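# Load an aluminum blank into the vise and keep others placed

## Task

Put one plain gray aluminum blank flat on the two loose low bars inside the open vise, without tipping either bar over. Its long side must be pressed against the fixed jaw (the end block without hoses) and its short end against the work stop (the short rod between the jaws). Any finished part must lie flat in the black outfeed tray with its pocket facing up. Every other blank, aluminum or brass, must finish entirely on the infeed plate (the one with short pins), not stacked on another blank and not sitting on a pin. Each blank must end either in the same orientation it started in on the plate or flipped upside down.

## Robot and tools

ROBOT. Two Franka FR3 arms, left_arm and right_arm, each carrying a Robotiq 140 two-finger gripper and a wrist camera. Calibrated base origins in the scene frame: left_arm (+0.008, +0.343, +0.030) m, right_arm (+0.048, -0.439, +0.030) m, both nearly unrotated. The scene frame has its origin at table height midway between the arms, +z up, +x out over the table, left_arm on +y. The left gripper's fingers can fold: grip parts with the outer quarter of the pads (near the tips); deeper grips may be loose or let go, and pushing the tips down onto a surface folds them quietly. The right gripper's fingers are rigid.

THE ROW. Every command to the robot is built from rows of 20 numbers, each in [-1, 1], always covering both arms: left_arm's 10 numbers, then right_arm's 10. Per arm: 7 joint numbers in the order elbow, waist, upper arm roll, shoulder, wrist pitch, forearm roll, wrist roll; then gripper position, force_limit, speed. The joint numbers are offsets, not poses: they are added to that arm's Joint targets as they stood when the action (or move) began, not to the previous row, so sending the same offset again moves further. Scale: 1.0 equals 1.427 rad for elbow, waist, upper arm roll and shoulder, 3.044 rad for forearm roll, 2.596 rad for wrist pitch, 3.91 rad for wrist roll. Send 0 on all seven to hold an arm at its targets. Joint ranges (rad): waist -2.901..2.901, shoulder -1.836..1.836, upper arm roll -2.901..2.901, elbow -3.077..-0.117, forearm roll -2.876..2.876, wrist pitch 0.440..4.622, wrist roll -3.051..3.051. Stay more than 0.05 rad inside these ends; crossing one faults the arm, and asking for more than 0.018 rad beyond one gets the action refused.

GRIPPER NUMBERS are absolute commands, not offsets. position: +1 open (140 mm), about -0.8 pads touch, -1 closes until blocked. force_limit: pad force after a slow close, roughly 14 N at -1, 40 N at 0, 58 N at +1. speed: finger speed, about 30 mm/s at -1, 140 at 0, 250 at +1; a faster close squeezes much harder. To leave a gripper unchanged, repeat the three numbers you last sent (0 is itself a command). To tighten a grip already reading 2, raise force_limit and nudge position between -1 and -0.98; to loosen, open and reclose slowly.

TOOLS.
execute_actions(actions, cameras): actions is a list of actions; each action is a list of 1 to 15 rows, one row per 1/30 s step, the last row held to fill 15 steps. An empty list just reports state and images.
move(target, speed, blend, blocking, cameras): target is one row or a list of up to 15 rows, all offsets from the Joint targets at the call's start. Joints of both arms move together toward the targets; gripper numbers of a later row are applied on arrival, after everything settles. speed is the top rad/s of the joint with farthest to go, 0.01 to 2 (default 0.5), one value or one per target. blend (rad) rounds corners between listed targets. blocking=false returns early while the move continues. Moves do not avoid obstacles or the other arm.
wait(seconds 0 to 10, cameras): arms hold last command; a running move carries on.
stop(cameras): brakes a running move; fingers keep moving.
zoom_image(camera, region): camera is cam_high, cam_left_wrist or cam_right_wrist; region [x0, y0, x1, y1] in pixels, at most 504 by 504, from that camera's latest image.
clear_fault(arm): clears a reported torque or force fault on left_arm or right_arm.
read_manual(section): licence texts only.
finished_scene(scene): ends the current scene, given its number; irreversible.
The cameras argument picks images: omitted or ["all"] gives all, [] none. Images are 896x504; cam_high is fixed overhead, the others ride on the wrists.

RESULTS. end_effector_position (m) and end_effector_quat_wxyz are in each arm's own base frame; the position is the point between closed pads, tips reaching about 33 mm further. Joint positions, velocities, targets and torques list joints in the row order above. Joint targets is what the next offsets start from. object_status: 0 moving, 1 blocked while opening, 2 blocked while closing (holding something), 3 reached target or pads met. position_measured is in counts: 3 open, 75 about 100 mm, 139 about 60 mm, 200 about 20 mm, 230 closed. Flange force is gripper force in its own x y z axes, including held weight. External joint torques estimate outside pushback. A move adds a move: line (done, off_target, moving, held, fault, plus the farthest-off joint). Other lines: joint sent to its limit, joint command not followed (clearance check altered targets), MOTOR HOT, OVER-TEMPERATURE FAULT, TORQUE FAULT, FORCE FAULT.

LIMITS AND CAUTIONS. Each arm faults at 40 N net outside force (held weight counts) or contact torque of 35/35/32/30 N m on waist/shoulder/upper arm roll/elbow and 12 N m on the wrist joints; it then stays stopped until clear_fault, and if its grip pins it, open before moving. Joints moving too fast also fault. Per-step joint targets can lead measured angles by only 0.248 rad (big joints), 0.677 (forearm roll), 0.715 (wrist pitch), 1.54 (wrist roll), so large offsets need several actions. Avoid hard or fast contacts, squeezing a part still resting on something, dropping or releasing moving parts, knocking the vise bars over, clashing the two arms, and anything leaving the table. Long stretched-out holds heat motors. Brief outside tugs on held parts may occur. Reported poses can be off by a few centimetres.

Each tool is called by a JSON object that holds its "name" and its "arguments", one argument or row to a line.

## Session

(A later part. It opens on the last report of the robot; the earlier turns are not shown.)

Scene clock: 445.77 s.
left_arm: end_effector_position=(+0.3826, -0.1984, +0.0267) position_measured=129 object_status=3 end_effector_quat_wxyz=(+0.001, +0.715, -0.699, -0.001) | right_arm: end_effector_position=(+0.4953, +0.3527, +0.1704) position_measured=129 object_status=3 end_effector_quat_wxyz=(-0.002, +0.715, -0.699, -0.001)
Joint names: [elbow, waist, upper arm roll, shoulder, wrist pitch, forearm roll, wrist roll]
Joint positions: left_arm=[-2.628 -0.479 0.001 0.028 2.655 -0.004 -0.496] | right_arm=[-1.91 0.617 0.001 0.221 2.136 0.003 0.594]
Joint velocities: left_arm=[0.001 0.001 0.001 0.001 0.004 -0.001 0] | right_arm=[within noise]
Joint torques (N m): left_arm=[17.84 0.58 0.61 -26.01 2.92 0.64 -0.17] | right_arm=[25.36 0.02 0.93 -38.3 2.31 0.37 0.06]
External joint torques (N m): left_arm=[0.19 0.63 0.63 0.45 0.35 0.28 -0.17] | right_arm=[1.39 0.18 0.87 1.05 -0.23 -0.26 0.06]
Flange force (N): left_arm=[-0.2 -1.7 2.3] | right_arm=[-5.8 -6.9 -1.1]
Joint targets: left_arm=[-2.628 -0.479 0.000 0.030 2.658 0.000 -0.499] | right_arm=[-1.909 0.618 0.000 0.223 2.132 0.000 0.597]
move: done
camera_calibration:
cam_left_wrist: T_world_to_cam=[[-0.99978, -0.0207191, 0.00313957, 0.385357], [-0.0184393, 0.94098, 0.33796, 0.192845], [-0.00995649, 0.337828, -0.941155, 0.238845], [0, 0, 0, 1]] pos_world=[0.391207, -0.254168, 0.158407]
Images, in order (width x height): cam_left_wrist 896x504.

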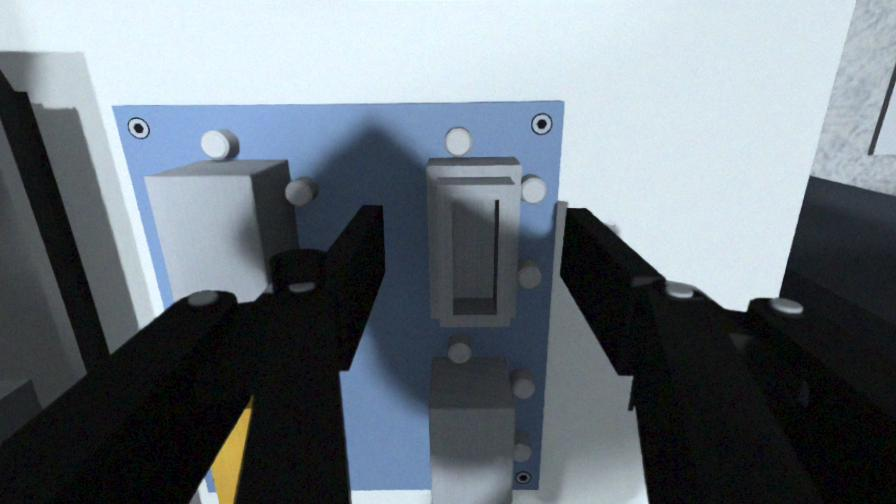

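{"name": "move", "arguments": {
  "target": [0, 0, 0, 0, 0, 0, 0, -1, -0.5, -1, 0, 0, 0, 0, 0, 0, 0, 0.0, -0.5, -1],
  "speed": 0.12,
  "cameras": ["cam_left_wrist"]
}}

Scene clock: 450.73 s.
left_arm: end_effector_position=(+0.3830, -0.1986, +0.0267) position_measured=181 object_status=0 end_effector_quat_wxyz=(+0.001, +0.715, -0.699, +0.000) | right_arm: end_effector_position=(+0.4953, +0.3527, +0.1704) position_measured=129 object_status=3 end_effector_quat_wxyz=(-0.002, +0.715, -0.699, -0.001)
Joint names: [elbow, waist, upper arm roll, shoulder, wrist pitch, forearm roll, wrist roll]
Joint positions: left_arm=[-2.628 -0.479 0.001 0.029 2.656 -0.003 -0.496] | right_arm=[-1.91 0.617 0.001 0.222 2.135 0.003 0.594]
Joint velocities: within noise
Joint torques (N m): left_arm=[17.03 0.5 0.65 -24.73 2.87 0.63 -0.16] | right_arm=[25.38 0.07 1.01 -38.29 2.32 0.36 0.12]
External joint torques (N m): left_arm=[-0.75 0.56 0.67 1.85 0.26 0.27 -0.16] | right_arm=[1.34 0.09 0.83 1.16 -0.23 -0.28 0.12]
Flange force (N): left_arm=[-0.1 -2.0 6.1] | right_arm=[-5.8 -7.0 -0.9]
Joint targets: left_arm=[-2.628 -0.479 0.000 0.030 2.658 0.000 -0.499] | right_arm=[-1.909 0.618 0.000 0.223 2.132 0.000 0.597]
move: done
camera_calibration:
cam_left_wrist: T_world_to_cam=[[-0.999783, -0.0207232, 0.00212171, 0.38572], [-0.0187918, 0.941154, 0.337455, 0.193178], [-0.00899001, 0.337342, -0.941339, 0.238509], [0, 0, 0, 1]] pos_world=[0.391411, -0.254276, 0.158511]
Images, in order (width x height): cam_left_wrist 896x504.

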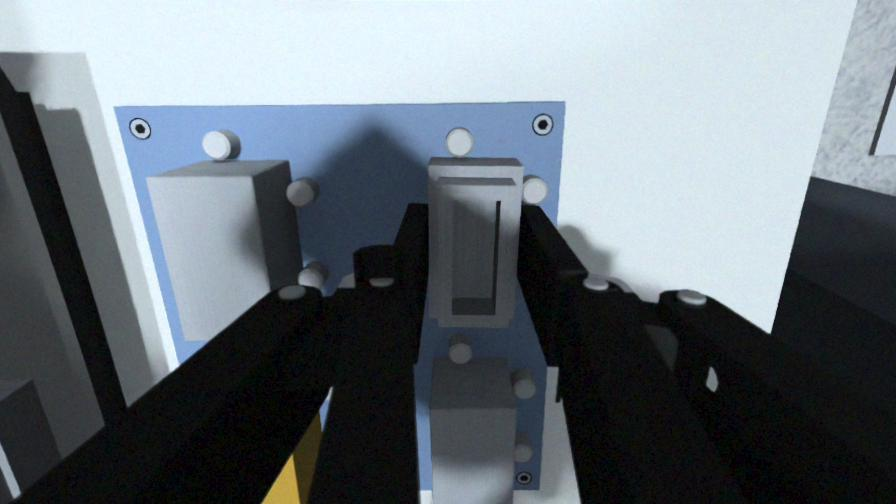

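{"name": "wait", "arguments": {
  "seconds": 0.7,
  "cameras": []
}}

Scene clock: 452.60 s.
left_arm: end_effector_position=(+0.3830, -0.1986, +0.0267) position_measured=181 object_status=2 end_effector_quat_wxyz=(+0.001, +0.715, -0.699, +0.000) | right_arm: end_effector_position=(+0.4953, +0.3527, +0.1704) position_measured=129 object_status=3 end_effector_quat_wxyz=(-0.002, +0.715, -0.699, -0.001)
Joint names: [elbow, waist, upper arm roll, shoulder, wrist pitch, forearm roll, wrist roll]
Joint positions: left_arm=[-2.628 -0.479 0.001 0.029 2.656 -0.003 -0.496] | right_arm=[-1.91 0.617 0.001 0.222 2.135 0.003 0.594]
Joint velocities: within noise
Joint torques (N m): left_arm=[17.16 0.54 0.65 -24.76 2.9 0.64 -0.17] | right_arm=[25.45 0.09 0.94 -38.32 2.33 0.37 0.07]
External joint torques (N m): left_arm=[-0.6 0.54 0.63 1.79 0.3 0.28 -0.17] | right_arm=[1.54 -0.13 0.55 0.85 -0.21 -0.27 0.07]
Flange force (N): left_arm=[0.2 -2.2 6.0] | right_arm=[-5.4 -7.2 -1.4]
Joint targets: left_arm=[-2.628 -0.479 0.000 0.030 2.658 0.000 -0.499] | right_arm=[-1.909 0.618 0.000 0.223 2.132 0.000 0.597]
Tool commands: left_gripper/position=-1.0 left_gripper/force_limit=-0.5 left_gripper/speed=-1.0 right_gripper/position=+0.0 right_gripper/force_limit=-0.5 right_gripper/speed=-1.0
wait: 0.70 s; at rest from the start
No camera images: "cameras" was empty.

{"name": "move", "arguments": {
  "target": [
    [0.00373, 0, 0, -0.04556, -0.02705, 0, 0, -1, -0.5, -1, 0, 0, 0, 0, 0, 0, 0, 0.0, -0.5, -1],
    [0.05841, 0, 0, -0.19905, -0.14148, 0, 0, -1, -0.5, -1, 0, 0, 0, 0, 0, 0, 0, 0.0, -0.5, -1]
  ],
  "speed": [0.15, 0.4],
  "blend": [0.03, 0],
  "cameras": ["cam_left_wrist"]
}}

Scene clock: 487.33 s.
left_arm: end_effector_position=(+0.3823, -0.1987, +0.1483) position_measured=181 object_status=2 end_effector_quat_wxyz=(+0.002, +0.714, -0.700, -0.001) | right_arm: end_effector_position=(+0.4953, +0.3527, +0.1704) position_measured=129 object_status=3 end_effector_quat_wxyz=(-0.002, +0.715, -0.699, -0.001)
Joint names: [elbow, waist, upper arm roll, shoulder, wrist pitch, forearm roll, wrist roll]
Joint positions: left_arm=[-2.546 -0.479 0.001 -0.251 2.293 -0.003 -0.496] | right_arm=[-1.91 0.617 0.001 0.222 2.135 0.003 0.594]
Joint velocities: left_arm=[0 0 -0.001 0.001 -0.004 0 0.001] | right_arm=[within noise]
Joint torques (N m): left_arm=[23.2 0.62 0.45 -22.23 2.64 0.86 -0.19] | right_arm=[25.34 0.06 0.91 -38.25 2.32 0.36 0.09]
External joint torques (N m): left_arm=[0.7 0.61 0.67 -0.74 0.04 0.28 -0.19] | right_arm=[1.38 0.26 0.9 1 -0.22 -0.27 0.09]
Flange force (N): left_arm=[-1.2 -0.5 -2.0] | right_arm=[-5.8 -6.7 -1.1]
Joint targets: left_arm=[-2.545 -0.479 0.000 -0.254 2.291 0.000 -0.499] | right_arm=[-1.909 0.618 0.000 0.223 2.132 0.000 0.597]
move: done; blend cut to 0 rad at target 1
camera_calibration:
cam_left_wrist: T_world_to_cam=[[-0.999792, -0.0199399, 0.00423586, 0.384637], [-0.0173437, 0.941259, 0.337241, 0.151784], [-0.0107116, 0.337098, -0.941409, 0.353596], [0, 0, 0, 1]] pos_world=[0.390978, -0.254395, 0.280062]
Images, in order (width x height): cam_left_wrist 896x504.

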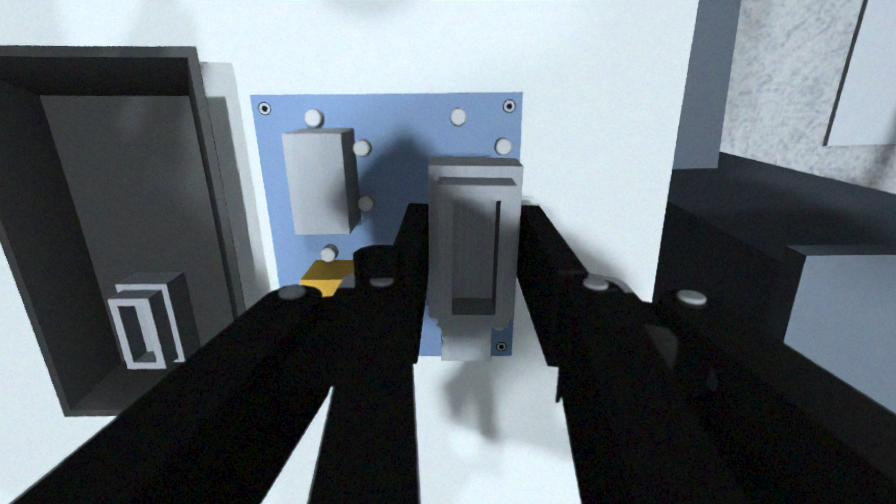

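{"name": "move", "arguments": {
  "target": [
    [0.49395, 0.12092, 0, 0.39423, -0.05482, 0, 0.04413, -1, -0.5, -1, 0, 0, 0, 0, 0, 0, 0, 0.0, -0.5, -1],
    [0.44377, 0.12092, 0, 0.51700, 0.04025, 0, 0.04413, -1, -0.5, -1, 0, 0, 0, 0, 0, 0, 0, 0.0, -0.5, -1]
  ],
  "speed": [0.6, 0.25],
  "blend": [0.05, 0],
  "cameras": ["cam_left_wrist", "cam_high"]
}}

Scene clock: 496.43 s.
left_arm: end_effector_position=(+0.5986, -0.1906, +0.0301) position_measured=181 object_status=2 end_effector_quat_wxyz=(+0.002, +0.716, -0.698, -0.001) | right_arm: end_effector_position=(+0.4953, +0.3527, +0.1704) position_measured=129 object_status=3 end_effector_quat_wxyz=(-0.002, +0.715, -0.699, -0.001)
Joint names: [elbow, waist, upper arm roll, shoulder, wrist pitch, forearm roll, wrist roll]
Joint positions: left_arm=[-1.911 -0.308 0 0.483 2.391 -0.003 -0.33] | right_arm=[-1.91 0.617 0.001 0.222 2.135 0.003 0.594]
Joint velocities: left_arm=[0 0.001 0 -0.001 0.004 0 0] | right_arm=[within noise]
Joint torques (N m): left_arm=[21.56 0.67 1.05 -44.28 3.08 0.77 0.14] | right_arm=[25.39 0.04 0.92 -38.34 2.34 0.37 0.09]
External joint torques (N m): left_arm=[0.06 0.68 0.65 0.25 0.49 0.26 0.14] | right_arm=[1.49 0 0.69 0.87 -0.19 -0.27 0.09]
Flange force (N): left_arm=[-1.2 -0.5 1.4] | right_arm=[-5.5 -6.9 -1.3]
Joint targets: left_arm=[-1.912 -0.307 0.000 0.484 2.395 0.000 -0.327] | right_arm=[-1.909 0.618 0.000 0.223 2.132 0.000 0.597]
move: done; blend cut to 0 rad at target 1
camera_calibration:
cam_left_wrist: T_world_to_cam=[[-0.9997, -0.0240071, 0.00491374, 0.600718], [-0.0209378, 0.941013, 0.337723, 0.189814], [-0.0127316, 0.337519, -0.941233, 0.243224], [0, 0, 0, 1]] pos_world=[0.607608, -0.246289, 0.161874]
Images, in order (width x height): cam_high 896x504, cam_left_wrist 896x504.

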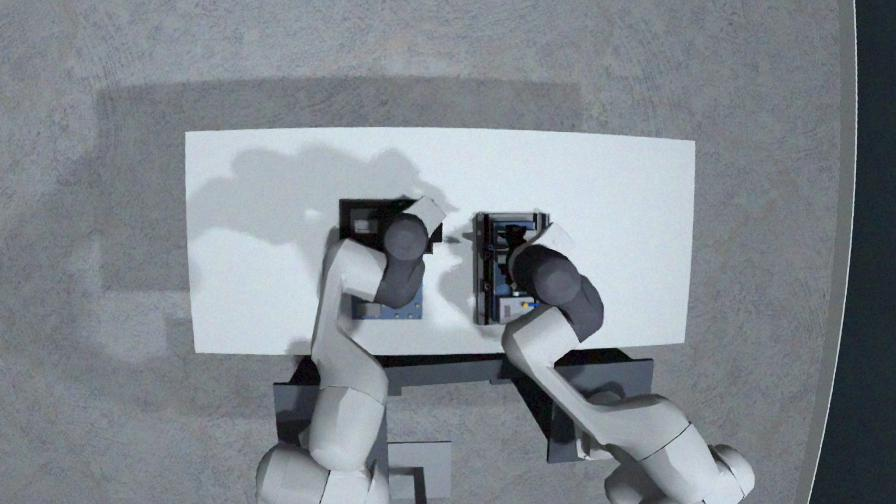

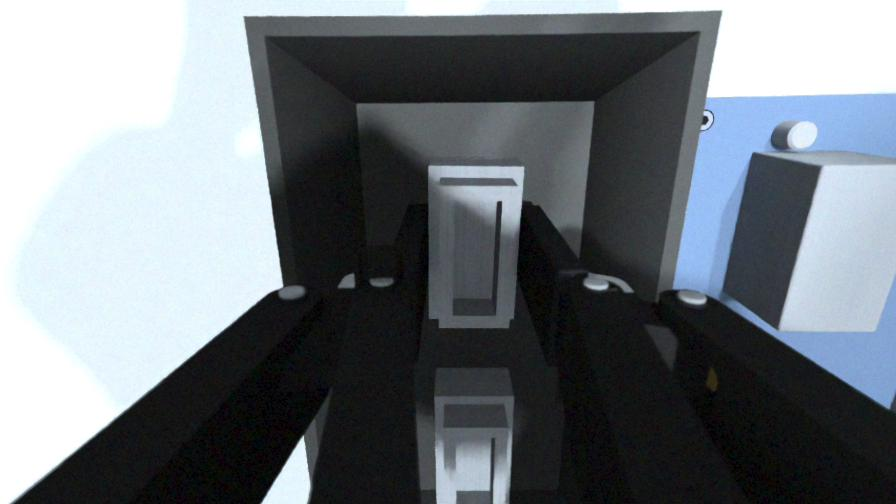

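{"name": "move", "arguments": {
  "target": [-0.0003, 0, 0, 0.01452, 0.00832, 0, 0, -1, -0.5, -1, 0, 0, 0, 0, 0, 0, 0, 0.0, -0.5, -1],
  "speed": 0.05,
  "cameras": []
}}

{"name": "move", "arguments": {
  "target": [0, 0, 0, 0.00194, 0.00107, 0, 0, -1, -0.5, -1, 0, 0, 0, 0, 0, 0, 0, 0.0, -0.5, -1],
  "speed": 0.02,
  "cameras": []
}}

Scene clock: 510.57 s.
left_arm: end_effector_position=(+0.6034, -0.1920, +0.0290) position_measured=181 object_status=2 end_effector_quat_wxyz=(-0.001, +0.716, -0.698, +0.005) | right_arm: end_effector_position=(+0.4953, +0.3527, +0.1704) position_measured=129 object_status=3 end_effector_quat_wxyz=(-0.002, +0.715, -0.699, -0.001)
Joint names: [elbow, waist, upper arm roll, shoulder, wrist pitch, forearm roll, wrist roll]
Joint positions: left_arm=[-1.908 -0.308 0 0.489 2.407 -0.003 -0.33] | right_arm=[-1.91 0.617 0.001 0.222 2.135 0.003 0.594]
Joint velocities: left_arm=[0.001 0 0.001 -0.002 0.004 0 -0.001] | right_arm=[within noise]
Joint torques (N m): left_arm=[18.48 0.58 0.7 -34.96 3.95 0.75 0.11] | right_arm=[25.31 -0.01 1 -38.29 2.35 0.38 0.05]
External joint torques (N m): left_arm=[-2.97 0.75 0.44 9.61 1.32 0.24 0.11] | right_arm=[1.41 0.09 0.89 0.94 -0.17 -0.25 0.05]
Flange force (N): left_arm=[1.7 -9.0 20.0] | right_arm=[-5.5 -6.7 -1.1]
Joint targets: left_arm=[-1.912 -0.307 0.000 0.504 2.417 0.000 -0.327] | right_arm=[-1.909 0.618 0.000 0.223 2.132 0.000 0.597]
move: off_target (left_arm); left_arm: the shoulder is farthest, 0.016 rad from its target
No camera images: "cameras" was empty.

Scene clock: 511.33 s.
left_arm: end_effector_position=(+0.6043, -0.1923, +0.0289) position_measured=181 object_status=2 end_effector_quat_wxyz=(-0.002, +0.716, -0.698, +0.006) | right_arm: end_effector_position=(+0.4953, +0.3527, +0.1704) position_measured=129 object_status=3 end_effector_quat_wxyz=(-0.002, +0.715, -0.699, -0.001)
Joint names: [elbow, waist, upper arm roll, shoulder, wrist pitch, forearm roll, wrist roll]
Joint positions: left_arm=[-1.908 -0.308 0 0.49 2.41 -0.003 -0.33] | right_arm=[-1.91 0.617 0.001 0.222 2.135 0.003 0.594]
Joint velocities: left_arm=[0 0 -0.001 0.001 0.005 0 0] | right_arm=[within noise]
Joint torques (N m): left_arm=[17.76 0.54 0.68 -33.25 3.97 0.75 0.1] | right_arm=[25.3 0 0.95 -38.28 2.35 0.38 0.11]
External joint torques (N m): left_arm=[-3.6 0.71 0.4 11.15 1.35 0.23 0.1] | right_arm=[1.48 -0.01 0.75 0.8 -0.17 -0.26 0.11]
Flange force (N): left_arm=[2.2 -10.0 22.9] | right_arm=[-5.4 -6.7 -1.3]
Joint targets: left_arm=[-1.912 -0.307 0.000 0.507 2.419 0.000 -0.327] | right_arm=[-1.909 0.618 0.000 0.223 2.132 0.000 0.597]
move: off_target (left_arm); left_arm: the shoulder is farthest, 0.017 rad from its target
No camera images: "cameras" was empty.

{"name": "move", "arguments": {
  "target": [0.0003, 0, 0, -0.01577, -0.00905, 0, 0, -1, -0.5, -1, 0, 0, 0, 0, 0, 0, 0, 0.0, -0.5, -1],
  "speed": 0.04,
  "cameras": ["cam_left_wrist"]
}}

Scene clock: 535.60 s.
left_arm: end_effector_position=(+0.6011, -0.1913, +0.0292) position_measured=181 object_status=2 end_effector_quat_wxyz=(+0.000, +0.716, -0.698, +0.002) | right_arm: end_effector_position=(+0.4953, +0.3527, +0.1704) position_measured=129 object_status=3 end_effector_quat_wxyz=(-0.002, +0.715, -0.699, -0.001)
Joint names: [elbow, waist, upper arm roll, shoulder, wrist pitch, forearm roll, wrist roll]
Joint positions: left_arm=[-1.91 -0.308 0 0.487 2.4 -0.003 -0.33] | right_arm=[-1.91 0.617 0.001 0.222 2.135 0.003 0.594]
Joint velocities: left_arm=[0.001 0.001 0.001 -0.002 -0.003 -0.001 -0.001] | right_arm=[within noise]
Joint torques (N m): left_arm=[20.82 0.6 1.03 -44.33 2.29 0.76 0.11] | right_arm=[25.28 0.05 0.98 -38.36 2.34 0.38 0.05]
External joint torques (N m): left_arm=[-0.61 0.72 0.72 0.13 -0.32 0.24 0.11] | right_arm=[1.4 0.01 0.75 0.81 -0.19 -0.26 0.05]
Flange force (N): left_arm=[-1.8 1.2 -0.3] | right_arm=[-5.2 -6.5 -1.2]
Joint targets: left_arm=[-1.912 -0.307 0.000 0.485 2.396 0.000 -0.327] | right_arm=[-1.909 0.618 0.000 0.223 2.132 0.000 0.597]
move: done
camera_calibration:
cam_left_wrist: T_world_to_cam=[[-0.999711, -0.023968, -0.00181817, 0.603409], [-0.0231878, 0.94171, 0.335625, 0.192375], [-0.00633205, 0.33557, -0.941994, 0.238376], [0, 0, 0, 1]] pos_world=[0.609205, -0.246691, 0.16108]
Images, in order (width x height): cam_left_wrist 896x504.

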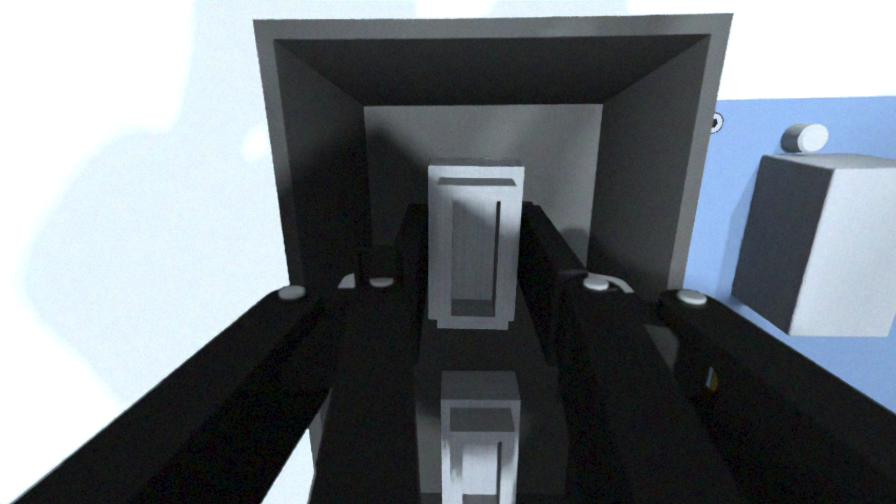

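{"name": "move", "arguments": {
  "target": [0, 0, 0, 0, 0, 0, 0, -0.25, -0.5, -1, 0, 0, 0, 0, 0, 0, 0, 0.0, -0.5, -1],
  "speed": 0.1,
  "cameras": ["cam_left_wrist"]
}}

Scene clock: 562.60 s.
left_arm: end_effector_position=(+0.6002, -0.1910, +0.0289) position_measured=160 object_status=0 end_effector_quat_wxyz=(+0.001, +0.716, -0.698, +0.001) | right_arm: end_effector_position=(+0.4953, +0.3527, +0.1704) position_measured=129 object_status=3 end_effector_quat_wxyz=(-0.002, +0.715, -0.699, -0.001)
Joint names: [elbow, waist, upper arm roll, shoulder, wrist pitch, forearm roll, wrist roll]
Joint positions: left_arm=[-1.911 -0.308 0 0.486 2.398 -0.003 -0.33] | right_arm=[-1.91 0.617 0.001 0.222 2.135 0.003 0.594]
Joint velocities: within noise
Joint torques (N m): left_arm=[21.16 0.56 1.04 -44.46 2.5 0.75 0.14] | right_arm=[25.36 0.1 1.01 -38.37 2.33 0.38 0.04]
External joint torques (N m): left_arm=[-0.28 0.55 0.61 0.01 -0.1 0.23 0.14] | right_arm=[1.47 0.1 0.81 0.78 -0.2 -0.26 0.04]
Flange force (N): left_arm=[-1.4 0.6 -0.1] | right_arm=[-5.4 -6.6 -1.4]
Joint targets: left_arm=[-1.912 -0.307 0.000 0.485 2.396 0.000 -0.327] | right_arm=[-1.909 0.618 0.000 0.223 2.132 0.000 0.597]
move: done
camera_calibration:
cam_left_wrist: T_world_to_cam=[[-0.999713, -0.0239442, 0.000515341, 0.602476], [-0.0223756, 0.941461, 0.336378, 0.191624], [-0.00853949, 0.33627, -0.941727, 0.239485], [0, 0, 0, 1]] pos_world=[0.608636, -0.246512, 0.160761]
Images, in order (width x height): cam_left_wrist 896x504.

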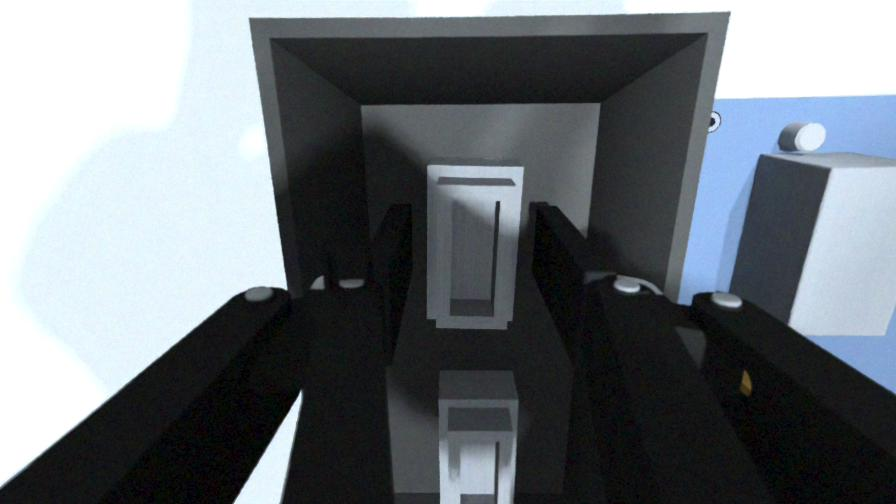

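{"name": "move", "arguments": {
  "target": [
    [0.05019, 0, 0, -0.12338, -0.09541, 0, 0, -0.25, -0.5, -1, 0, 0, 0, 0, 0, 0, 0, 0.0, -0.5, -1],
    [-0.44345, 0.49523, 0, -0.51766, -0.04079, 0, 0.18069, -0.25, -0.5, -1, 0.34490, 0.22955, 0, 0.30575, -0.02152, 0, 0.08672, 0.0, -0.5, -1]
  ],
  "speed": [0.25, 0.6],
  "blend": [0.04, 0],
  "cameras": ["cam_high", "cam_right_wrist"]
}}

Scene clock: 574.53 s.
left_arm: end_effector_position=(+0.3973, +0.1669, +0.1493) position_measured=160 object_status=3 end_effector_quat_wxyz=(+0.002, +0.716, -0.698, +0.001) | right_arm: end_effector_position=(+0.4209, +0.5882, +0.0999) position_measured=129 object_status=3 end_effector_quat_wxyz=(-0.001, +0.712, -0.702, -0.002)
Joint names: [elbow, waist, upper arm roll, shoulder, wrist pitch, forearm roll, wrist roll]
Joint positions: left_arm=[-2.543 0.398 0.001 -0.252 2.288 -0.003 0.375] | right_arm=[-1.419 0.947 0.001 0.659 2.08 0.003 0.932]
Joint velocities: left_arm=[-0.001 0 -0.001 -0.001 0 0 0.005] | right_arm=[within noise]
Joint torques (N m): left_arm=[22.24 1 0.3 -21.91 2.85 0.78 0.16] | right_arm=[26.02 -0.63 1.05 -51.01 2.21 0.43 0.12]
External joint torques (N m): left_arm=[-0.23 1 0.51 -0.42 0.33 0.22 0.16] | right_arm=[1.78 -0.7 0.43 0.76 -0.29 -0.24 0.12]
Flange force (N): left_arm=[-1.2 2.6 0.5] | right_arm=[-11.2 -8.9 -1.1]
Joint targets: left_arm=[-2.544 0.400 0.000 -0.254 2.290 0.000 0.380] | right_arm=[-1.417 0.946 0.000 0.659 2.076 0.000 0.936]
move: done; blend cut to 0 rad at target 1
camera_calibration:
cam_right_wrist: T_world_to_cam=[[-0.99945, -0.0325073, -0.00662193, 0.449943], [-0.0327661, 0.936035, 0.350377, -0.567685], [-0.00519144, 0.350401, -0.936585, 0.0251733], [0, 0, 0, 1]] pos_world=[0.431225, 0.537179, 0.22546]
Images, in order (width x height): cam_high 896x504, cam_right_wrist 896x504.

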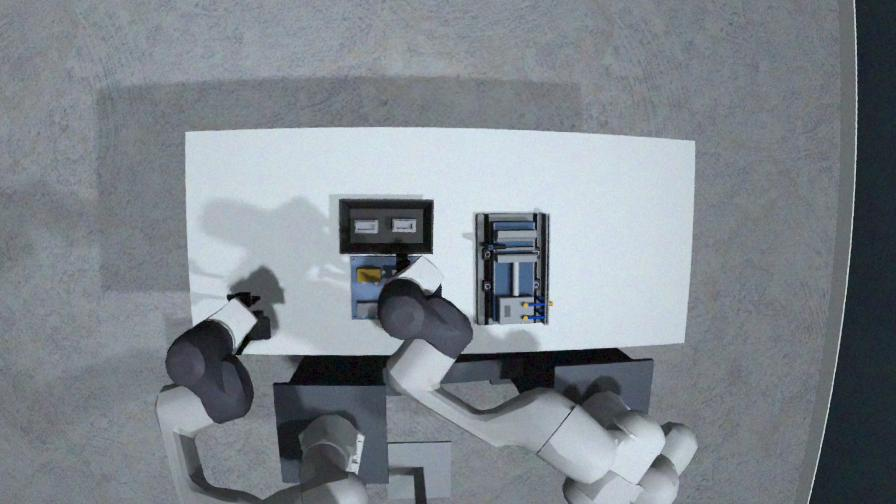

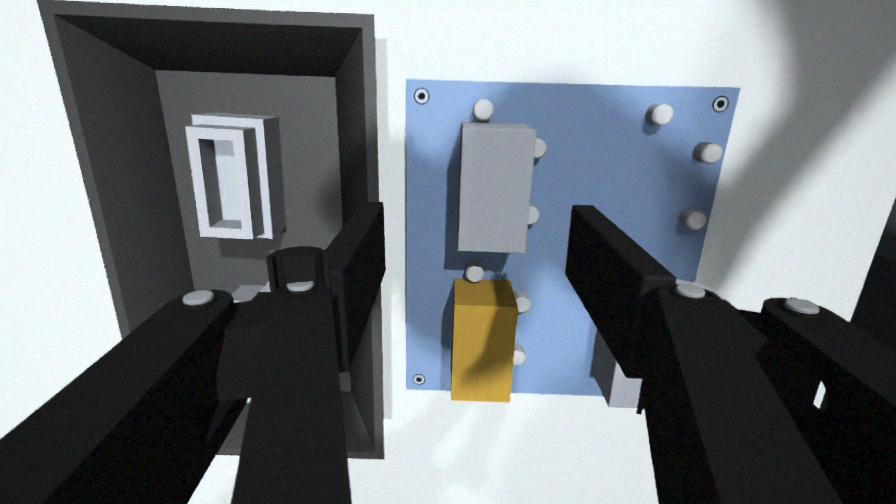

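{"name": "zoom_image", "arguments": {
  "camera": "cam_right_wrist",
  "region": [380, 90, 604, 290]
}}

Scaled by 2.250 from the camera's 896x504 image, which has a finer 1280x720 frame.

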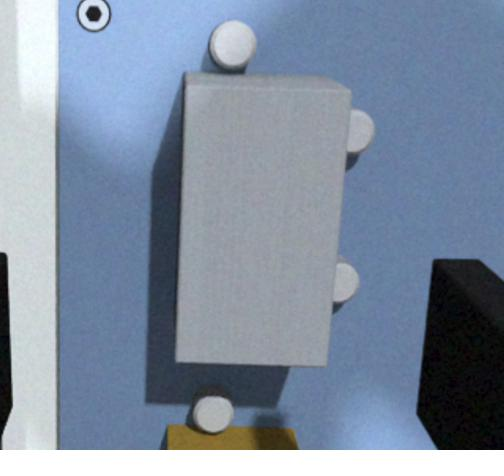

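{"name": "move", "arguments": {
  "target": [0, 0, 0, 0, 0, 0, 0, -0.25, -0.5, -1, -0.04296, 0.01074, 0, 0.00244, 0.02496, 0, 0.00379, 0.0, -0.5, -1],
  "speed": 0.15,
  "cameras": ["cam_right_wrist"]
}}

Scene clock: 622.43 s.
left_arm: end_effector_position=(+0.3973, +0.1669, +0.1493) position_measured=160 object_status=3 end_effector_quat_wxyz=(+0.002, +0.716, -0.698, +0.001) | right_arm: end_effector_position=(+0.4086, +0.5857, +0.0752) position_measured=129 object_status=3 end_effector_quat_wxyz=(+0.002, +0.712, -0.703, -0.001)
Joint names: [elbow, waist, upper arm roll, shoulder, wrist pitch, forearm roll, wrist roll]
Joint positions: left_arm=[-2.544 0.398 0.001 -0.252 2.288 -0.003 0.377] | right_arm=[-1.477 0.96 0.001 0.662 2.136 0.003 0.947]
Joint velocities: left_arm=[within noise] | right_arm=[-0.001 0 0 0 0.005 0 0.005]
Joint torques (N m): left_arm=[22.44 0.93 0.35 -21.86 2.79 0.77 0.09] | right_arm=[24.88 -0.14 1.39 -50.74 2.69 0.41 0.2]
External joint torques (N m): left_arm=[0.08 0.88 0.53 -0.54 0.29 0.22 0.09] | right_arm=[1.15 -0.34 0.69 0.52 0.23 -0.24 0.2]
Flange force (N): left_arm=[-1.2 2.0 -0.2] | right_arm=[-6.4 -4.5 0.4]
Joint targets: left_arm=[-2.544 0.400 0.000 -0.254 2.290 0.000 0.380] | right_arm=[-1.479 0.961 0.000 0.662 2.141 0.000 0.951]
move: done
camera_calibration:
cam_right_wrist: T_world_to_cam=[[-0.999543, -0.0300734, -0.00301775, 0.43573], [-0.0292654, 0.938039, 0.345291, -0.559371], [-0.00755331, 0.345221, -0.938491, 0.00700431], [0, 0, 0, 1]] pos_world=[0.419214, 0.535398, 0.201034]
Images, in order (width x height): cam_right_wrist 896x504.

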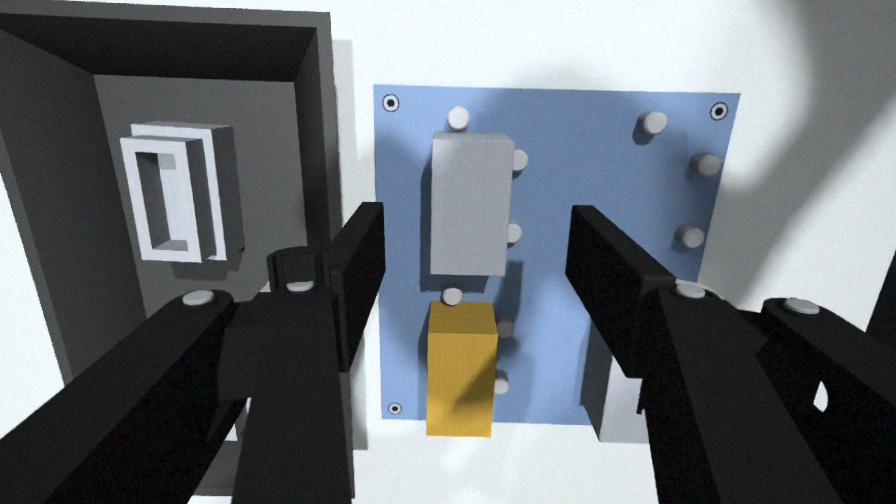

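{"name": "zoom_image", "arguments": {
  "camera": "cam_right_wrist",
  "region": [364, 96, 588, 316]
}}

Scaled by 2.250 from the camera's 896x504 image, which has a finer 1280x720 frame.

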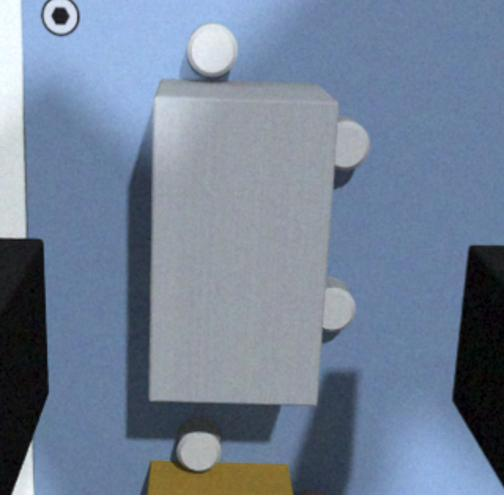

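{"name": "move", "arguments": {
  "target": [0, 0, 0, 0, 0, 0, 0, -0.25, -0.5, -1, -0.01059, -0.00042, 0, 0.04023, 0.02793, 0, -0.00015, 0.0, -0.05, -1],
  "speed": 0.12,
  "cameras": ["cam_right_wrist"]
}}

Scene clock: 645.87 s.
left_arm: end_effector_position=(+0.3973, +0.1669, +0.1493) position_measured=160 object_status=3 end_effector_quat_wxyz=(+0.002, +0.716, -0.698, +0.001) | right_arm: end_effector_position=(+0.4084, +0.5854, +0.0333) position_measured=129 object_status=3 end_effector_quat_wxyz=(+0.002, +0.711, -0.703, -0.001)
Joint names: [elbow, waist, upper arm roll, shoulder, wrist pitch, forearm roll, wrist roll]
Joint positions: left_arm=[-2.544 0.398 0.001 -0.252 2.288 -0.003 0.377] | right_arm=[-1.493 0.96 0.001 0.72 2.208 0.003 0.948]
Joint velocities: left_arm=[within noise] | right_arm=[-0.002 -0.001 0.001 -0.001 0.005 0.001 -0.001]
Joint torques (N m): left_arm=[22.48 0.91 0.36 -21.78 2.77 0.78 0.15] | right_arm=[24.64 -0.37 1.35 -51.39 2.74 0.36 0.04]
External joint torques (N m): left_arm=[0 0.85 0.51 -0.38 0.25 0.23 0.15] | right_arm=[1.33 -0.23 0.85 0.8 0.26 -0.25 0.04]
Flange force (N): left_arm=[-1.4 1.8 0.1] | right_arm=[-7.8 -5.6 1.4]
Joint targets: left_arm=[-2.544 0.400 0.000 -0.254 2.290 0.000 0.380] | right_arm=[-1.494 0.961 0.000 0.720 2.213 0.000 0.950]
move: done
camera_calibration:
cam_right_wrist: T_world_to_cam=[[-0.999588, -0.0285942, -0.00257489, 0.434548], [-0.0277297, 0.938335, 0.344613, -0.545384], [-0.00743784, 0.344542, -0.938741, -0.0318352], [0, 0, 0, 1]] pos_world=[0.419009, 0.535147, 0.15918]
Images, in order (width x height): cam_right_wrist 896x504.

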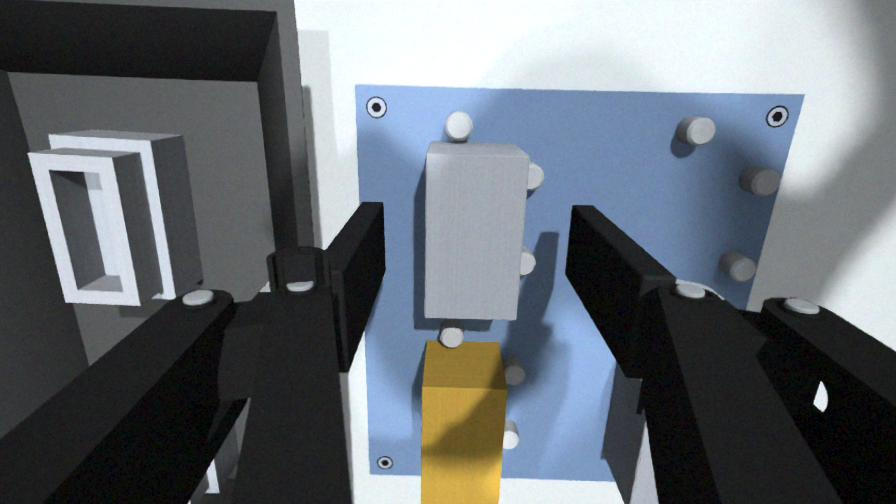

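{"name": "zoom_image", "arguments": {
  "camera": "cam_right_wrist",
  "region": [370, 120, 594, 340]
}}

Scaled by 2.250 from the camera's 896x504 image, which has a finer 1280x720 frame.

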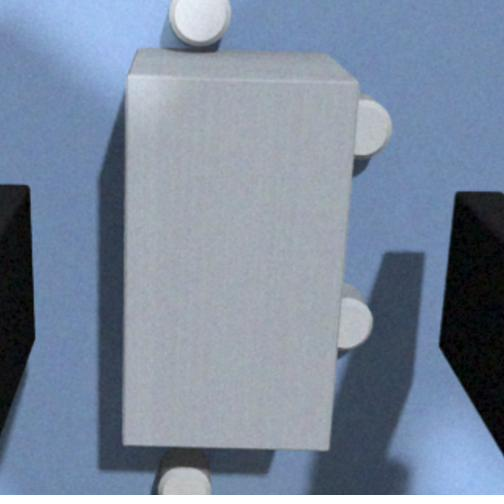

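{"name": "move", "arguments": {
  "target": [0, 0, 0, 0, 0, 0, 0, -0.25, -0.5, -1, 0, -0.0018, 0, 0, 0, 0, 0, 0.0, -0.05, -1],
  "speed": 0.05,
  "cameras": []
}}

Scene clock: 660.67 s.
left_arm: end_effector_position=(+0.3973, +0.1669, +0.1492) position_measured=160 object_status=3 end_effector_quat_wxyz=(+0.002, +0.716, -0.698, +0.001) | right_arm: end_effector_position=(+0.4087, +0.5856, +0.0334) position_measured=129 object_status=3 end_effector_quat_wxyz=(+0.002, +0.711, -0.703, -0.001)
Joint names: [elbow, waist, upper arm roll, shoulder, wrist pitch, forearm roll, wrist roll]
Joint positions: left_arm=[-2.544 0.398 0.001 -0.252 2.288 -0.003 0.377] | right_arm=[-1.493 0.96 0.001 0.72 2.21 0.003 0.948]
Joint velocities: within noise
Joint torques (N m): left_arm=[22.54 0.92 0.38 -21.79 2.77 0.77 0.1] | right_arm=[24.71 -0.84 1.37 -51.42 2.64 0.37 0.05]
External joint torques (N m): left_arm=[0.04 0.93 0.61 -0.32 0.25 0.22 0.1] | right_arm=[1.52 -1.02 0.64 0.57 0.17 -0.24 0.05]
Flange force (N): left_arm=[-1.6 1.5 0.1] | right_arm=[-7.6 -6.7 0.8]
Joint targets: left_arm=[-2.544 0.400 0.000 -0.254 2.290 0.000 0.380] | right_arm=[-1.494 0.958 0.000 0.720 2.213 0.000 0.950]
move: done
No camera images: "cameras" was empty.

{"name": "move", "arguments": {
  "target": [0, 0, 0, 0, 0, 0, 0, -0.25, -0.5, -1, 0, -0.0012, 0, 0, 0, 0, 0, 0.0, -0.05, -1],
  "speed": 0.05,
  "cameras": []
}}

Scene clock: 663.33 s.
left_arm: end_effector_position=(+0.3973, +0.1669, +0.1492) position_measured=160 object_status=3 end_effector_quat_wxyz=(+0.002, +0.716, -0.698, +0.001) | right_arm: end_effector_position=(+0.4098, +0.5849, +0.0334) position_measured=129 object_status=3 end_effector_quat_wxyz=(+0.002, +0.710, -0.704, -0.001)
Joint names: [elbow, waist, upper arm roll, shoulder, wrist pitch, forearm roll, wrist roll]
Joint positions: left_arm=[-2.544 0.398 0.001 -0.252 2.288 -0.003 0.377] | right_arm=[-1.493 0.958 0.001 0.72 2.21 0.003 0.948]
Joint velocities: within noise
Joint torques (N m): left_arm=[22.56 0.89 0.43 -21.76 2.75 0.78 0.1] | right_arm=[24.68 -0.71 1.45 -51.48 2.61 0.39 0.03]
External joint torques (N m): left_arm=[0.16 0.91 0.66 -0.44 0.24 0.23 0.1] | right_arm=[1.37 -0.58 0.95 0.69 0.12 -0.22 0.03]
Flange force (N): left_arm=[-1.6 1.5 -0.2] | right_arm=[-7.7 -6.0 1.0]
Joint targets: left_arm=[-2.544 0.400 0.000 -0.254 2.290 0.000 0.380] | right_arm=[-1.494 0.956 0.000 0.720 2.213 0.000 0.950]
move: done
No camera images: "cameras" was empty.

{"name": "move", "arguments": {
  "target": [0, 0, 0, 0, 0, 0, 0, -0.25, -0.5, -1, 0, 0, 0, 0, 0, 0, 0, -1, -0.05, -1],
  "speed": 0.05,
  "cameras": []
}}

{"name": "wait", "arguments": {
  "seconds": 0.8,
  "cameras": ["cam_right_wrist"]
}}

Scene clock: 668.40 s.
left_arm: end_effector_position=(+0.3973, +0.1669, +0.1492) position_measured=160 object_status=3 end_effector_quat_wxyz=(+0.002, +0.716, -0.698, +0.001) | right_arm: end_effector_position=(+0.4099, +0.5849, +0.0335) position_measured=180 object_status=0 end_effector_quat_wxyz=(+0.002, +0.710, -0.704, -0.001)
Joint names: [elbow, waist, upper arm roll, shoulder, wrist pitch, forearm roll, wrist roll]
Joint positions: left_arm=[-2.544 0.398 0.001 -0.252 2.288 -0.003 0.377] | right_arm=[-1.493 0.958 0.001 0.72 2.21 0.003 0.948]
Joint velocities: within noise
Joint torques (N m): left_arm=[22.6 0.91 0.43 -21.84 2.75 0.78 0.09] | right_arm=[24.49 -0.69 1.38 -51.18 2.59 0.38 0.11]
External joint torques (N m): left_arm=[0.08 0.85 0.57 -0.37 0.22 0.23 0.09] | right_arm=[1.19 -0.58 0.86 0.97 0.11 -0.24 0.1]
Flange force (N): left_arm=[-1.4 1.5 -0.1] | right_arm=[-7.7 -6.0 1.4]
Joint targets: left_arm=[-2.544 0.400 0.000 -0.254 2.290 0.000 0.380] | right_arm=[-1.494 0.956 0.000 0.720 2.213 0.000 0.950]
move: done
No camera images: "cameras" was empty.

Scene clock: 669.20 s.
left_arm: end_effector_position=(+0.3973, +0.1669, +0.1492) position_measured=160 object_status=3 end_effector_quat_wxyz=(+0.002, +0.716, -0.698, +0.001) | right_arm: end_effector_position=(+0.4099, +0.5849, +0.0335) position_measured=180 object_status=2 end_effector_quat_wxyz=(+0.002, +0.710, -0.704, -0.001)
Joint names: [elbow, waist, upper arm roll, shoulder, wrist pitch, forearm roll, wrist roll]
Joint positions: left_arm=[-2.544 0.398 0.001 -0.252 2.288 -0.003 0.377] | right_arm=[-1.493 0.958 0.001 0.72 2.21 0.003 0.948]
Joint velocities: within noise
Joint torques (N m): left_arm=[22.56 0.9 0.37 -21.73 2.76 0.77 0.13] | right_arm=[24.55 -0.68 1.43 -51.23 2.58 0.38 0.04]
External joint torques (N m): left_arm=[0.12 0.93 0.61 -0.38 0.25 0.22 0.13] | right_arm=[1.17 -0.61 0.89 1.05 0.09 -0.23 0.04]
Flange force (N): left_arm=[-1.6 1.5 -0.1] | right_arm=[-7.7 -6.2 1.5]
Joint targets: left_arm=[-2.544 0.400 0.000 -0.254 2.290 0.000 0.380] | right_arm=[-1.494 0.956 0.000 0.720 2.213 0.000 0.950]
Tool commands: left_gripper/position=-0.25 left_gripper/force_limit=-0.5 left_gripper/speed=-1.0 right_gripper/position=-1.0 right_gripper/force_limit=-0.05 right_gripper/speed=-1.0
wait: 0.80 s; at rest by 0.17 s
camera_calibration:
cam_right_wrist: T_world_to_cam=[[-0.999642, -0.0265411, -0.00344733, 0.434853], [-0.0260963, 0.937985, 0.345691, -0.545463], [-0.00594149, 0.345657, -0.938342, -0.032782], [0, 0, 0, 1]] pos_world=[0.420268, 0.534509, 0.1593]
Images, in order (width x height): cam_right_wrist 896x504.

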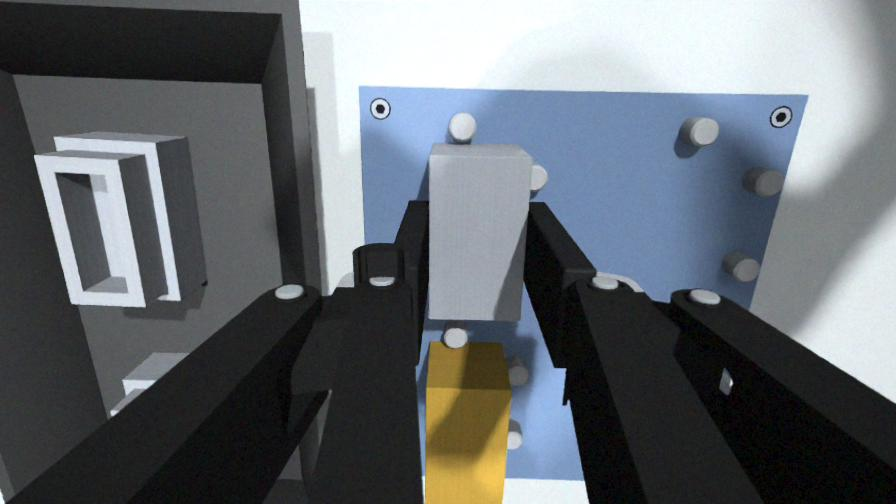

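{"name": "zoom_image", "arguments": {
  "camera": "cam_right_wrist",
  "region": [370, 120, 594, 340]
}}

Scaled by 2.250 from the camera's 896x504 image, which has a finer 1280x720 frame.

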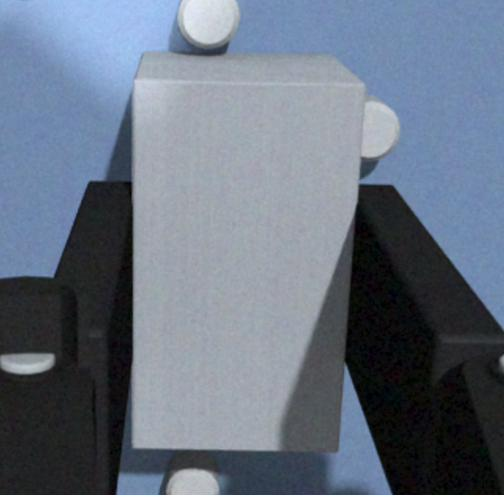

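{"name": "move", "arguments": {
  "target": [
    [0, 0, 0, 0, 0, 0, 0, -0.25, -0.5, -1, 0.00133, 0, 0, -0.02886, -0.01660, 0, 0, -1, -0.05, -1],
    [0, 0, 0, 0, 0, 0, 0, -0.25, -0.5, -1, 0.07449, 0, 0, -0.10772, -0.10016, 0, 0, -1, -0.05, -1],
    [0, 0, 0, 0, 0, 0, 0, -0.25, -0.5, -1, -0.36540, -0.28802, 0, -0.40229, -0.02028, 0, -0.10915, -1, -0.05, -1]
  ],
  "speed": [0.1, 0.3, 0.4],
  "blend": [0.02, 0.05, 0],
  "cameras": ["cam_right_wrist"]
}}

Scene clock: 706.50 s.
left_arm: end_effector_position=(+0.3973, +0.1669, +0.1492) position_measured=160 object_status=3 end_effector_quat_wxyz=(+0.002, +0.716, -0.698, +0.001) | right_arm: end_effector_position=(+0.4944, +0.2998, +0.1676) position_measured=180 object_status=2 end_effector_quat_wxyz=(+0.004, +0.712, -0.702, -0.002)
Joint names: [elbow, waist, upper arm roll, shoulder, wrist pitch, forearm roll, wrist roll]
Joint positions: left_arm=[-2.544 0.398 0.001 -0.252 2.288 -0.003 0.377] | right_arm=[-2.015 0.546 -0.002 0.149 2.155 0.003 0.528]
Joint velocities: left_arm=[within noise] | right_arm=[-0.001 -0.002 -0.001 0 0 0 -0.007]
Joint torques (N m): left_arm=[22.56 0.9 0.4 -21.73 2.72 0.77 0.13] | right_arm=[25.56 -0.27 1.23 -37.71 2.85 0.39 -0.34]
External joint torques (N m): left_arm=[0.08 0.92 0.64 -0.36 0.2 0.22 0.13] | right_arm=[2 -0.23 1.15 -1.3 0.37 -0.23 -0.34]
Flange force (N): left_arm=[-1.7 1.5 -0.1] | right_arm=[-1.9 -3.1 -3.0]
Joint targets: left_arm=[-2.544 0.400 0.000 -0.254 2.290 0.000 0.380] | right_arm=[-2.015 0.545 0.000 0.146 2.161 0.000 0.523]
move: done; blend cut to 0 rad at target 1
camera_calibration:
cam_right_wrist: T_world_to_cam=[[-0.999496, -0.0317171, 0.00111034, 0.512976], [-0.0293996, 0.938508, 0.344002, -0.320387], [-0.0119528, 0.343796, -0.938968, 0.195788], [0, 0, 0, 1]] pos_world=[0.505639, 0.249645, 0.293483]
Images, in order (width x height): cam_right_wrist 896x504.

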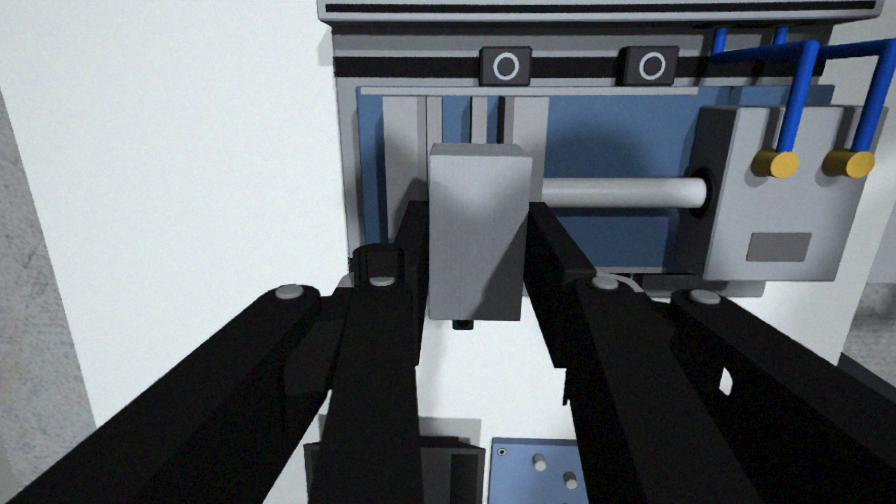

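{"name": "zoom_image", "arguments": {
  "camera": "cam_right_wrist",
  "region": [340, 70, 600, 340]
}}

Scaled by 1.867 from the camera's 896x504 image, which has a finer 1280x720 frame.

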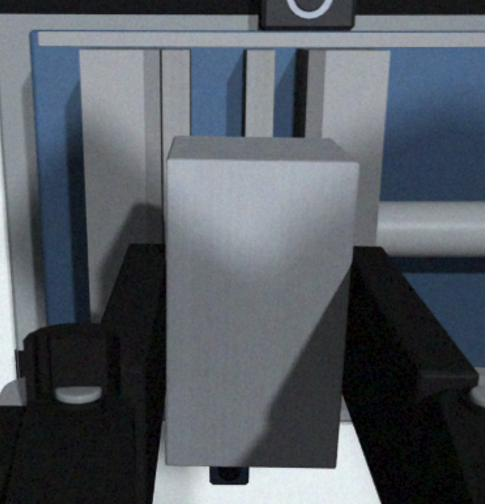

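{"name": "zoom_image", "arguments": {
  "camera": "cam_right_wrist",
  "region": [375, 84, 555, 154]
}}

Scaled by 2.800 from the camera's 896x504 image, which has a finer 1280x720 frame.

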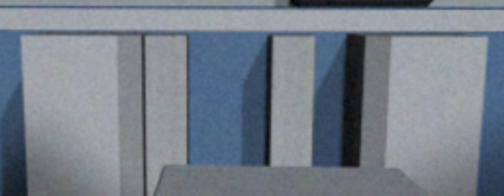

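{"name": "move", "arguments": {
  "target": [0, 0, 0, 0, 0, 0, 0, -0.25, -0.5, -1, -0.03271, 0, 0, 0.04030, 0.04013, 0, -0.0010, -1, -0.05, -1],
  "speed": 0.15,
  "cameras": ["cam_right_wrist"]
}}

Scene clock: 736.23 s.
left_arm: end_effector_position=(+0.3973, +0.1669, +0.1492) position_measured=160 object_status=3 end_effector_quat_wxyz=(+0.002, +0.716, -0.698, +0.001) | right_arm: end_effector_position=(+0.4943, +0.2997, +0.1234) position_measured=180 object_status=2 end_effector_quat_wxyz=(+0.004, +0.714, -0.700, -0.002)
Joint names: [elbow, waist, upper arm roll, shoulder, wrist pitch, forearm roll, wrist roll]
Joint positions: left_arm=[-2.544 0.398 0.001 -0.252 2.288 -0.003 0.377] | right_arm=[-2.062 0.546 -0.002 0.205 2.259 0.003 0.523]
Joint velocities: left_arm=[within noise] | right_arm=[-0.001 -0.001 -0.001 0 0.003 0 -0.001]
Joint torques (N m): left_arm=[22.55 0.91 0.42 -21.73 2.75 0.77 0.12] | right_arm=[24.97 -0.35 1.27 -38.16 2.89 0.33 -0.23]
External joint torques (N m): left_arm=[0.11 0.9 0.63 -0.38 0.24 0.22 0.12] | right_arm=[2.21 -0.31 1.14 -0.71 0.4 -0.24 -0.23]
Flange force (N): left_arm=[-1.6 1.5 -0.1] | right_arm=[-3.1 -5.3 -2.1]
Joint targets: left_arm=[-2.544 0.400 0.000 -0.254 2.290 0.000 0.380] | right_arm=[-2.062 0.545 0.000 0.203 2.265 0.000 0.519]
move: done
camera_calibration:
cam_right_wrist: T_world_to_cam=[[-0.99931, -0.0371345, 0.000430214, 0.514474], [-0.0347184, 0.938278, 0.344136, -0.302386], [-0.013183, 0.343883, -0.93892, 0.154885], [0, 0, 0, 1]] pos_world=[0.505662, 0.249565, 0.249265]
Images, in order (width x height): cam_right_wrist 896x504.

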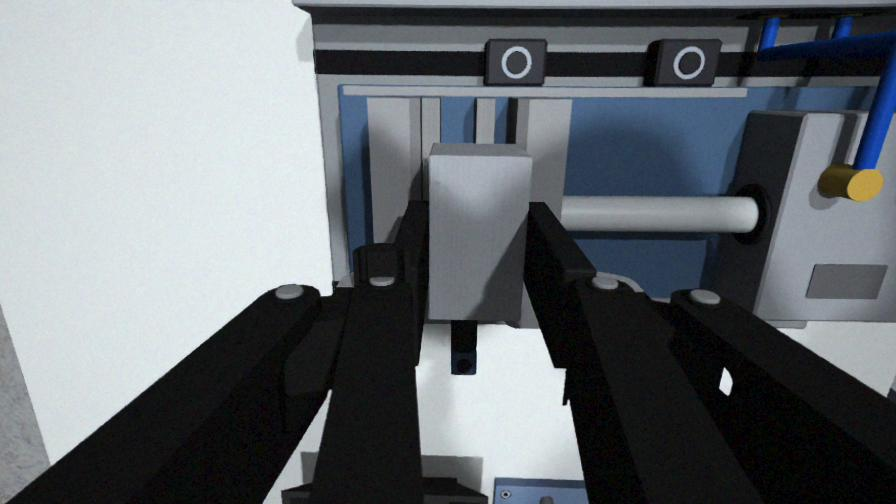

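{"name": "zoom_image", "arguments": {
  "camera": "cam_right_wrist",
  "region": [355, 80, 585, 170]
}}

{"name": "zoom_image", "arguments": {
  "camera": "cam_right_wrist",
  "region": [400, 280, 560, 390]
}}

Scaled by 2.191 from the camera's 896x504 image, which has a finer 1280x720 frame.

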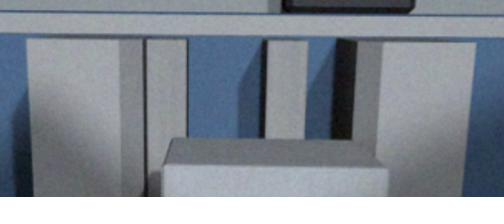

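Scaled by 3.150 from the camera's 896x504 image, which has a finer 1280x720 frame.

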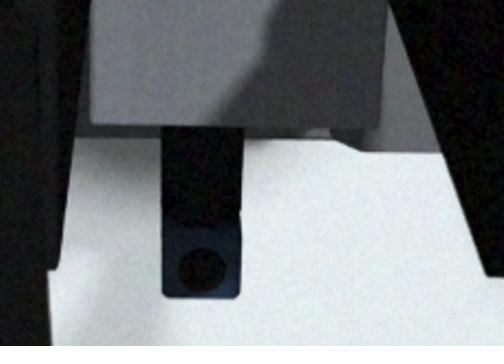

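{"name": "move", "arguments": {
  "target": [0, 0, 0, 0, 0, 0, 0, -0.25, -0.5, -1, 0.0053, -0.00144, 0, 0.00374, -0.00086, 0, -0.00053, -1, -0.05, -1],
  "speed": 0.05,
  "cameras": []
}}

Scene clock: 750.33 s.
left_arm: end_effector_position=(+0.3973, +0.1669, +0.1492) position_measured=160 object_status=3 end_effector_quat_wxyz=(+0.002, +0.716, -0.698, +0.001) | right_arm: end_effector_position=(+0.4962, +0.3001, +0.1232) position_measured=180 object_status=2 end_effector_quat_wxyz=(+0.003, +0.714, -0.700, -0.002)
Joint names: [elbow, waist, upper arm roll, shoulder, wrist pitch, forearm roll, wrist roll]
Joint positions: left_arm=[-2.544 0.398 0.001 -0.252 2.288 -0.003 0.377] | right_arm=[-2.057 0.545 -0.002 0.209 2.26 0.003 0.521]
Joint velocities: within noise
Joint torques (N m): left_arm=[22.57 0.87 0.48 -21.7 2.73 0.78 0.12] | right_arm=[25.54 -0.76 1.19 -37.59 2.63 0.36 -0.24]
External joint torques (N m): left_arm=[0.16 0.87 0.69 -0.3 0.23 0.22 0.12] | right_arm=[2.65 -0.91 0.9 0.21 0.11 -0.22 -0.24]
Flange force (N): left_arm=[-1.8 1.2 0.0] | right_arm=[-4.6 -9.6 -1.8]
Joint targets: left_arm=[-2.544 0.400 0.000 -0.254 2.290 0.000 0.380] | right_arm=[-2.054 0.543 0.000 0.209 2.263 0.000 0.517]
move: done
No camera images: "cameras" was empty.


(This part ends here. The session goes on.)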